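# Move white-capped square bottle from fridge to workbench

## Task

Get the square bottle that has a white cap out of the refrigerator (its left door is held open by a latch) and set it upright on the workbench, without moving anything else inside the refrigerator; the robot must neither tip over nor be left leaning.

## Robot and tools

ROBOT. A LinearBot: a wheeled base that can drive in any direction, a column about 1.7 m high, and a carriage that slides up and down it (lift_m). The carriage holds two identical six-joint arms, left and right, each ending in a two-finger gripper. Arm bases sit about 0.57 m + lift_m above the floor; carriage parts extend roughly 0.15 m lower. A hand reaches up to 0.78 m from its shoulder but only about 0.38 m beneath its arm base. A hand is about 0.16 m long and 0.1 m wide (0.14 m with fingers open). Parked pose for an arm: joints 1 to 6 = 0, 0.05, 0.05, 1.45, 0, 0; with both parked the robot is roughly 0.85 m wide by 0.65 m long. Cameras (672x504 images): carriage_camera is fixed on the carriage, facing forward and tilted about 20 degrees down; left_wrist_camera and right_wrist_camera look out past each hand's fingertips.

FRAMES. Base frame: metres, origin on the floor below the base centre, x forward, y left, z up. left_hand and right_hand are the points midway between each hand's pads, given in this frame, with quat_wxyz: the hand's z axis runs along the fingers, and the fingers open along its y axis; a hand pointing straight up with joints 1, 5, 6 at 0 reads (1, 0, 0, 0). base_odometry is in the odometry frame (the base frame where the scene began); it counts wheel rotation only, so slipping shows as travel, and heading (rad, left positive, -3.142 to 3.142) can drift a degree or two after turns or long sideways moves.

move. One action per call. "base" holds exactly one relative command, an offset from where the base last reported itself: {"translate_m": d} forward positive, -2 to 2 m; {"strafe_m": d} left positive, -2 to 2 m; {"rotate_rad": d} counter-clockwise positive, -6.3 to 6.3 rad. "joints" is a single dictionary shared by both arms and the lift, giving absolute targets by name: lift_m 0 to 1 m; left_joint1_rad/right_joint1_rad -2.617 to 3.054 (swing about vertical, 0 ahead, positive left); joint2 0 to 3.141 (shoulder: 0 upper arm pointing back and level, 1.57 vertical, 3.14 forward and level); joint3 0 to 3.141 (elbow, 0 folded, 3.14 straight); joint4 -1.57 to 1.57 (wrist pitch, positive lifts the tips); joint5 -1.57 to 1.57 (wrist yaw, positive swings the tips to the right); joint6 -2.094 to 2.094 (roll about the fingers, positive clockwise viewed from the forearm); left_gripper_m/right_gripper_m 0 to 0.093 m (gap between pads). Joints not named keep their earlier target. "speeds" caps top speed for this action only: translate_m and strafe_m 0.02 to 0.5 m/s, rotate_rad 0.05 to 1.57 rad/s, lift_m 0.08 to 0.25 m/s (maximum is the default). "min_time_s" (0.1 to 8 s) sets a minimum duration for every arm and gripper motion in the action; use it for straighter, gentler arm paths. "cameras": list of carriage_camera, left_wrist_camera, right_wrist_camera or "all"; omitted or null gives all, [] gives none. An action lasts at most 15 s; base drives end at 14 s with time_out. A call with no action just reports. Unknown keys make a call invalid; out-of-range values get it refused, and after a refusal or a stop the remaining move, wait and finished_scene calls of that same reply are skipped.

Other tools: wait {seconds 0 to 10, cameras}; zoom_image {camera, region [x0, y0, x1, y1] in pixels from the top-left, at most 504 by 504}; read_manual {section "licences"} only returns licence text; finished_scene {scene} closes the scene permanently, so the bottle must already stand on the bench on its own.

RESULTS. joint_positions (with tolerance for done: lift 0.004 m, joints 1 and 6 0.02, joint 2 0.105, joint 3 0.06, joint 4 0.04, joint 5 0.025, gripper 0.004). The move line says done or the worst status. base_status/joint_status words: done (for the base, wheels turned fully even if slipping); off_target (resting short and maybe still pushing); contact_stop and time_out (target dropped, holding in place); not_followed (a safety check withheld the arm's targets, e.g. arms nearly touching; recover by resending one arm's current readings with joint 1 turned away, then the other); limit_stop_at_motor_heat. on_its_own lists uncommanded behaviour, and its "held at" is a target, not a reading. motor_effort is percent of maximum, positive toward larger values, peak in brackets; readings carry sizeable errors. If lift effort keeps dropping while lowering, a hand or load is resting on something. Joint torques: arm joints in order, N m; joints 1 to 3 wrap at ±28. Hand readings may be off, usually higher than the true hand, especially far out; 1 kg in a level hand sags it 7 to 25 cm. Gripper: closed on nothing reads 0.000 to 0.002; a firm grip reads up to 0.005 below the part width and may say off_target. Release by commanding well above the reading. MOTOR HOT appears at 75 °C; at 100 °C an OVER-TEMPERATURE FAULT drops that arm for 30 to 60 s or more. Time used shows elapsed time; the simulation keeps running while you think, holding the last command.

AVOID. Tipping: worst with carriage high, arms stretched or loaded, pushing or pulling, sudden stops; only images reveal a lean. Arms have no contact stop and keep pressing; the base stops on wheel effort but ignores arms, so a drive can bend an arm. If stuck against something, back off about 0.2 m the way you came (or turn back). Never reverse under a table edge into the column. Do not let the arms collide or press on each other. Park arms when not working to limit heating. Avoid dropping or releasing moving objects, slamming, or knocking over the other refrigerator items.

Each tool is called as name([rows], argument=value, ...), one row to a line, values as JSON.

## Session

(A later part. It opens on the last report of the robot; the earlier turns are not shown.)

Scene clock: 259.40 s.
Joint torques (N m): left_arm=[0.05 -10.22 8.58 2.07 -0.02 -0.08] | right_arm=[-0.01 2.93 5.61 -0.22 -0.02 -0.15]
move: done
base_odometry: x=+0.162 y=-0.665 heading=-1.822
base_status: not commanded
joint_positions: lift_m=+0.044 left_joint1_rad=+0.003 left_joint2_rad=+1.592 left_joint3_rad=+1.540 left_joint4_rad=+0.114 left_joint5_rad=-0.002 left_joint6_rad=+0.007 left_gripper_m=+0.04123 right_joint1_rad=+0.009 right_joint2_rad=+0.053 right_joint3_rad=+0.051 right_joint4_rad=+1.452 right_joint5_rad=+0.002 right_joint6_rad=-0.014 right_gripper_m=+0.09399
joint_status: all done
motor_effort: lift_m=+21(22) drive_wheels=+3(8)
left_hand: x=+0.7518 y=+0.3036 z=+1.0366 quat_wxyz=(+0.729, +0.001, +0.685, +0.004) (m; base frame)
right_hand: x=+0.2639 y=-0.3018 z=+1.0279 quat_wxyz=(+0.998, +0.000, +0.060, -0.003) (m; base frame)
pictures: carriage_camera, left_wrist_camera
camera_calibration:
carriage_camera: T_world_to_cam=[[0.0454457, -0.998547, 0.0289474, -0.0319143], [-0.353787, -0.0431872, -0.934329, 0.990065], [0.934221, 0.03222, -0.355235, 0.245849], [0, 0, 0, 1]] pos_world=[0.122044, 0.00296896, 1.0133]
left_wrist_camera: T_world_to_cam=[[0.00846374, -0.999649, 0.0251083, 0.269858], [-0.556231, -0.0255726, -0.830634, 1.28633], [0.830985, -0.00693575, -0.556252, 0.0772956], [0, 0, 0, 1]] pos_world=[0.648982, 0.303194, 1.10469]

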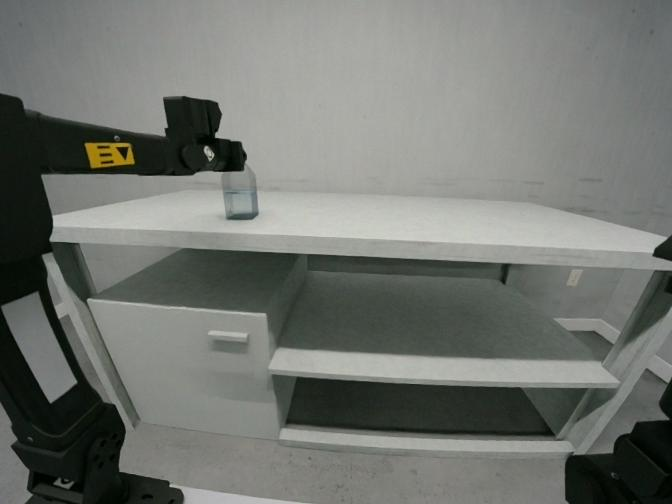

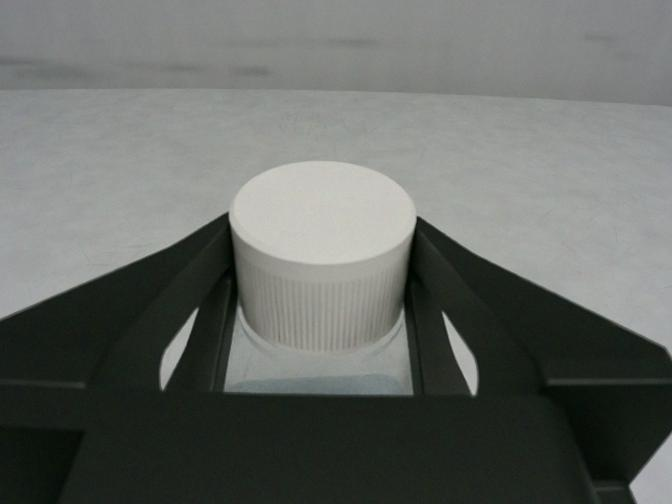

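move(joints={"left_gripper_m": 0.07}, min_time_s=2.0, cameras=["carriage_camera", "left_wrist_camera"])

zoom_image(camera="carriage_camera", region=[140, 130, 340, 280])

Scene clock: 282.63 s.
Joint torques (N m): left_arm=[0.02 -10.24 8.62 2.14 -0.02 -0.07] | right_arm=[-0.01 2.93 5.64 -0.23 -0.02 -0.16]
move: done
base_odometry: x=+0.162 y=-0.665 heading=-1.822
base_status: not commanded
joint_positions: lift_m=+0.044 left_joint1_rad=+0.003 left_joint2_rad=+1.592 left_joint3_rad=+1.540 left_joint4_rad=+0.109 left_joint5_rad=-0.002 left_joint6_rad=+0.007 left_gripper_m=+0.06988 right_joint1_rad=+0.009 right_joint2_rad=+0.053 right_joint3_rad=+0.051 right_joint4_rad=+1.452 right_joint5_rad=+0.002 right_joint6_rad=-0.014 right_gripper_m=+0.09399
joint_status: all done
motor_effort: lift_m=+21(21) drive_wheels=+5(9)
left_hand: x=+0.7519 y=+0.3036 z=+1.0353 quat_wxyz=(+0.727, +0.001, +0.687, +0.004) (m; base frame)
right_hand: x=+0.2639 y=-0.3018 z=+1.0279 quat_wxyz=(+0.998, +0.000, +0.060, -0.003) (m; base frame)
pictures: carriage_camera, left_wrist_camera
camera_calibration:
carriage_camera: T_world_to_cam=[[0.0454457, -0.998547, 0.0289474, -0.0319143], [-0.353787, -0.0431872, -0.934329, 0.990065], [0.934221, 0.03222, -0.355235, 0.245849], [0, 0, 0, 1]] pos_world=[0.122044, 0.00296896, 1.0133]
left_wrist_camera: T_world_to_cam=[[0.00859776, -0.999648, 0.0250793, 0.26982], [-0.560659, -0.0255863, -0.827651, 1.28553], [0.828002, -0.006945, -0.560682, 0.083333], [0, 0, 0, 1]] pos_world=[0.649426, 0.303196, 1.10393]

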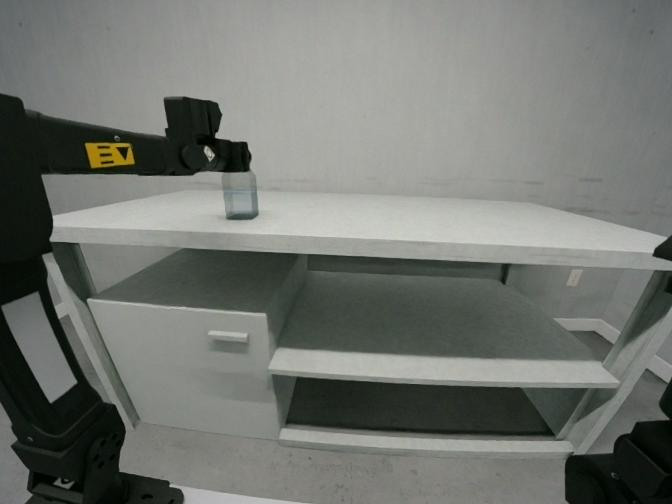

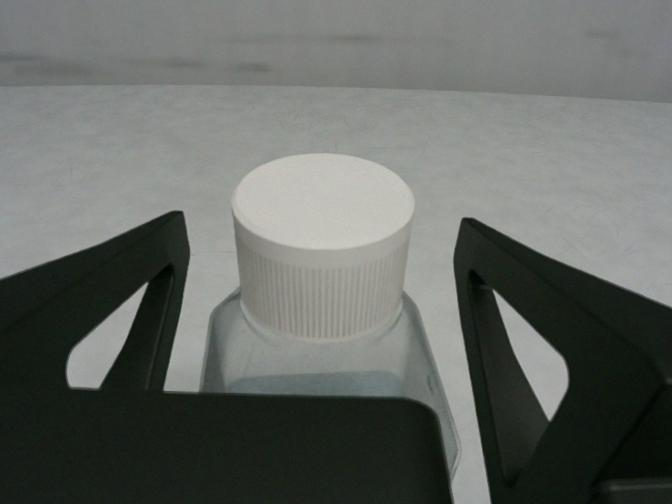

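Scaled by 2.520 from the camera's 672x504 image, which has a finer 960x720 frame.

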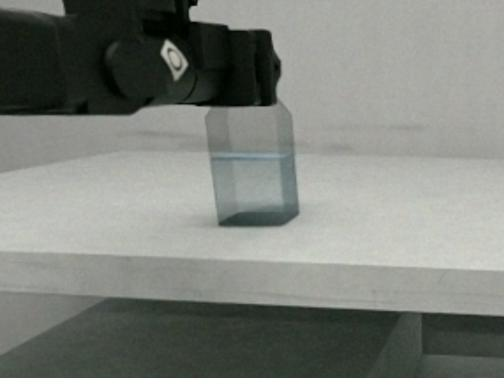

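move(base={"translate_m": -0.3}, speeds={"translate_m": 0.15}, cameras=["carriage_camera", "left_wrist_camera"])

zoom_image(camera="carriage_camera", region=[160, 150, 360, 300])

Scene clock: 292.87 s.
Joint torques (N m): left_arm=[0.05 -10.18 8.68 2.2 -0.02 -0.07] | right_arm=[-0.02 2.93 5.65 -0.21 -0.02 -0.16]
move: done
base_odometry: x=+0.237 y=-0.375 heading=-1.822
base_status: done
joint_positions: lift_m=+0.044 left_joint1_rad=+0.003 left_joint2_rad=+1.592 left_joint3_rad=+1.540 left_joint4_rad=+0.104 left_joint5_rad=-0.002 left_joint6_rad=+0.007 left_gripper_m=+0.06988 right_joint1_rad=+0.009 right_joint2_rad=+0.053 right_joint3_rad=+0.051 right_joint4_rad=+1.450 right_joint5_rad=+0.002 right_joint6_rad=-0.014 right_gripper_m=+0.09399
joint_status: not commanded
motor_effort: lift_m=+21(21) drive_wheels=-6(13)
left_hand: x=+0.7517 y=+0.3036 z=+1.0345 quat_wxyz=(+0.726, +0.001, +0.688, +0.004) (m; base frame)
right_hand: x=+0.2642 y=-0.3018 z=+1.0278 quat_wxyz=(+0.998, +0.000, +0.061, -0.003) (m; base frame)
pictures: carriage_camera, left_wrist_camera
camera_calibration:
carriage_camera: T_world_to_cam=[[0.0454457, -0.998547, 0.0289474, -0.0319143], [-0.353787, -0.0431872, -0.934329, 0.990065], [0.934221, 0.03222, -0.355235, 0.245849], [0, 0, 0, 1]] pos_world=[0.122044, 0.00296896, 1.0133]
left_wrist_camera: T_world_to_cam=[[0.00869339, -0.999648, 0.0250582, 0.269789], [-0.563812, -0.0255961, -0.825506, 1.28497], [0.825857, -0.00695166, -0.563837, 0.087948], [0, 0, 0, 1]] pos_world=[0.649502, 0.303196, 1.10358]

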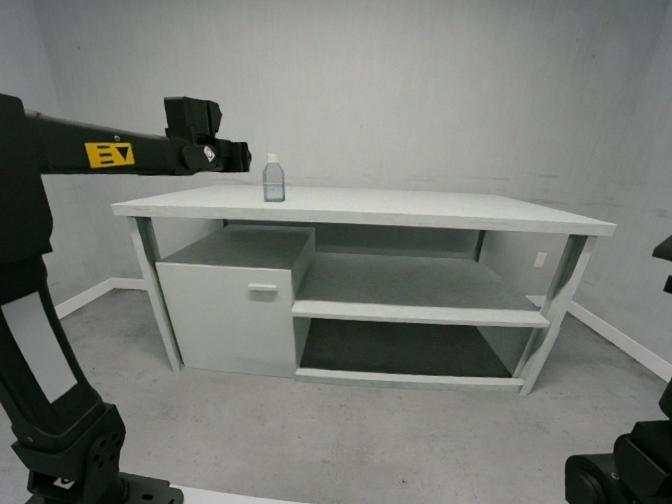

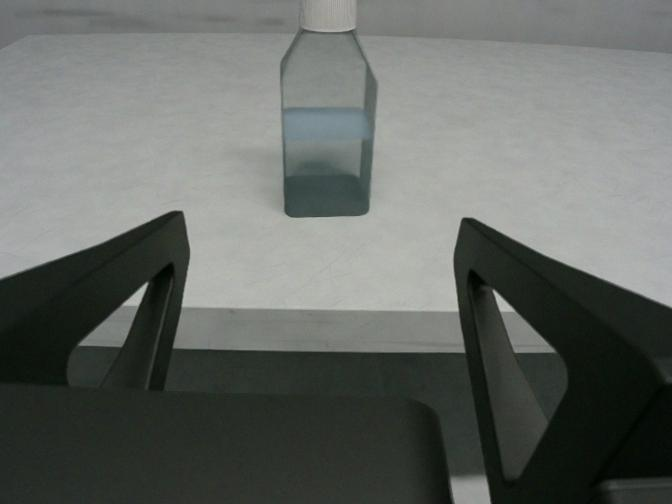

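Scaled by 2.520 from the camera's 672x504 image, which has a finer 960x720 frame.

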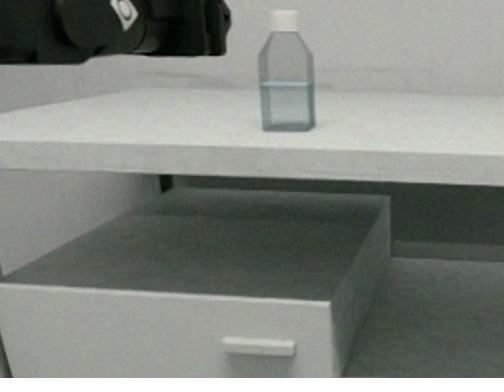

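The bottle stands upright on the bench.

finished_scene(scene=2)

The scene is finished: the task was done.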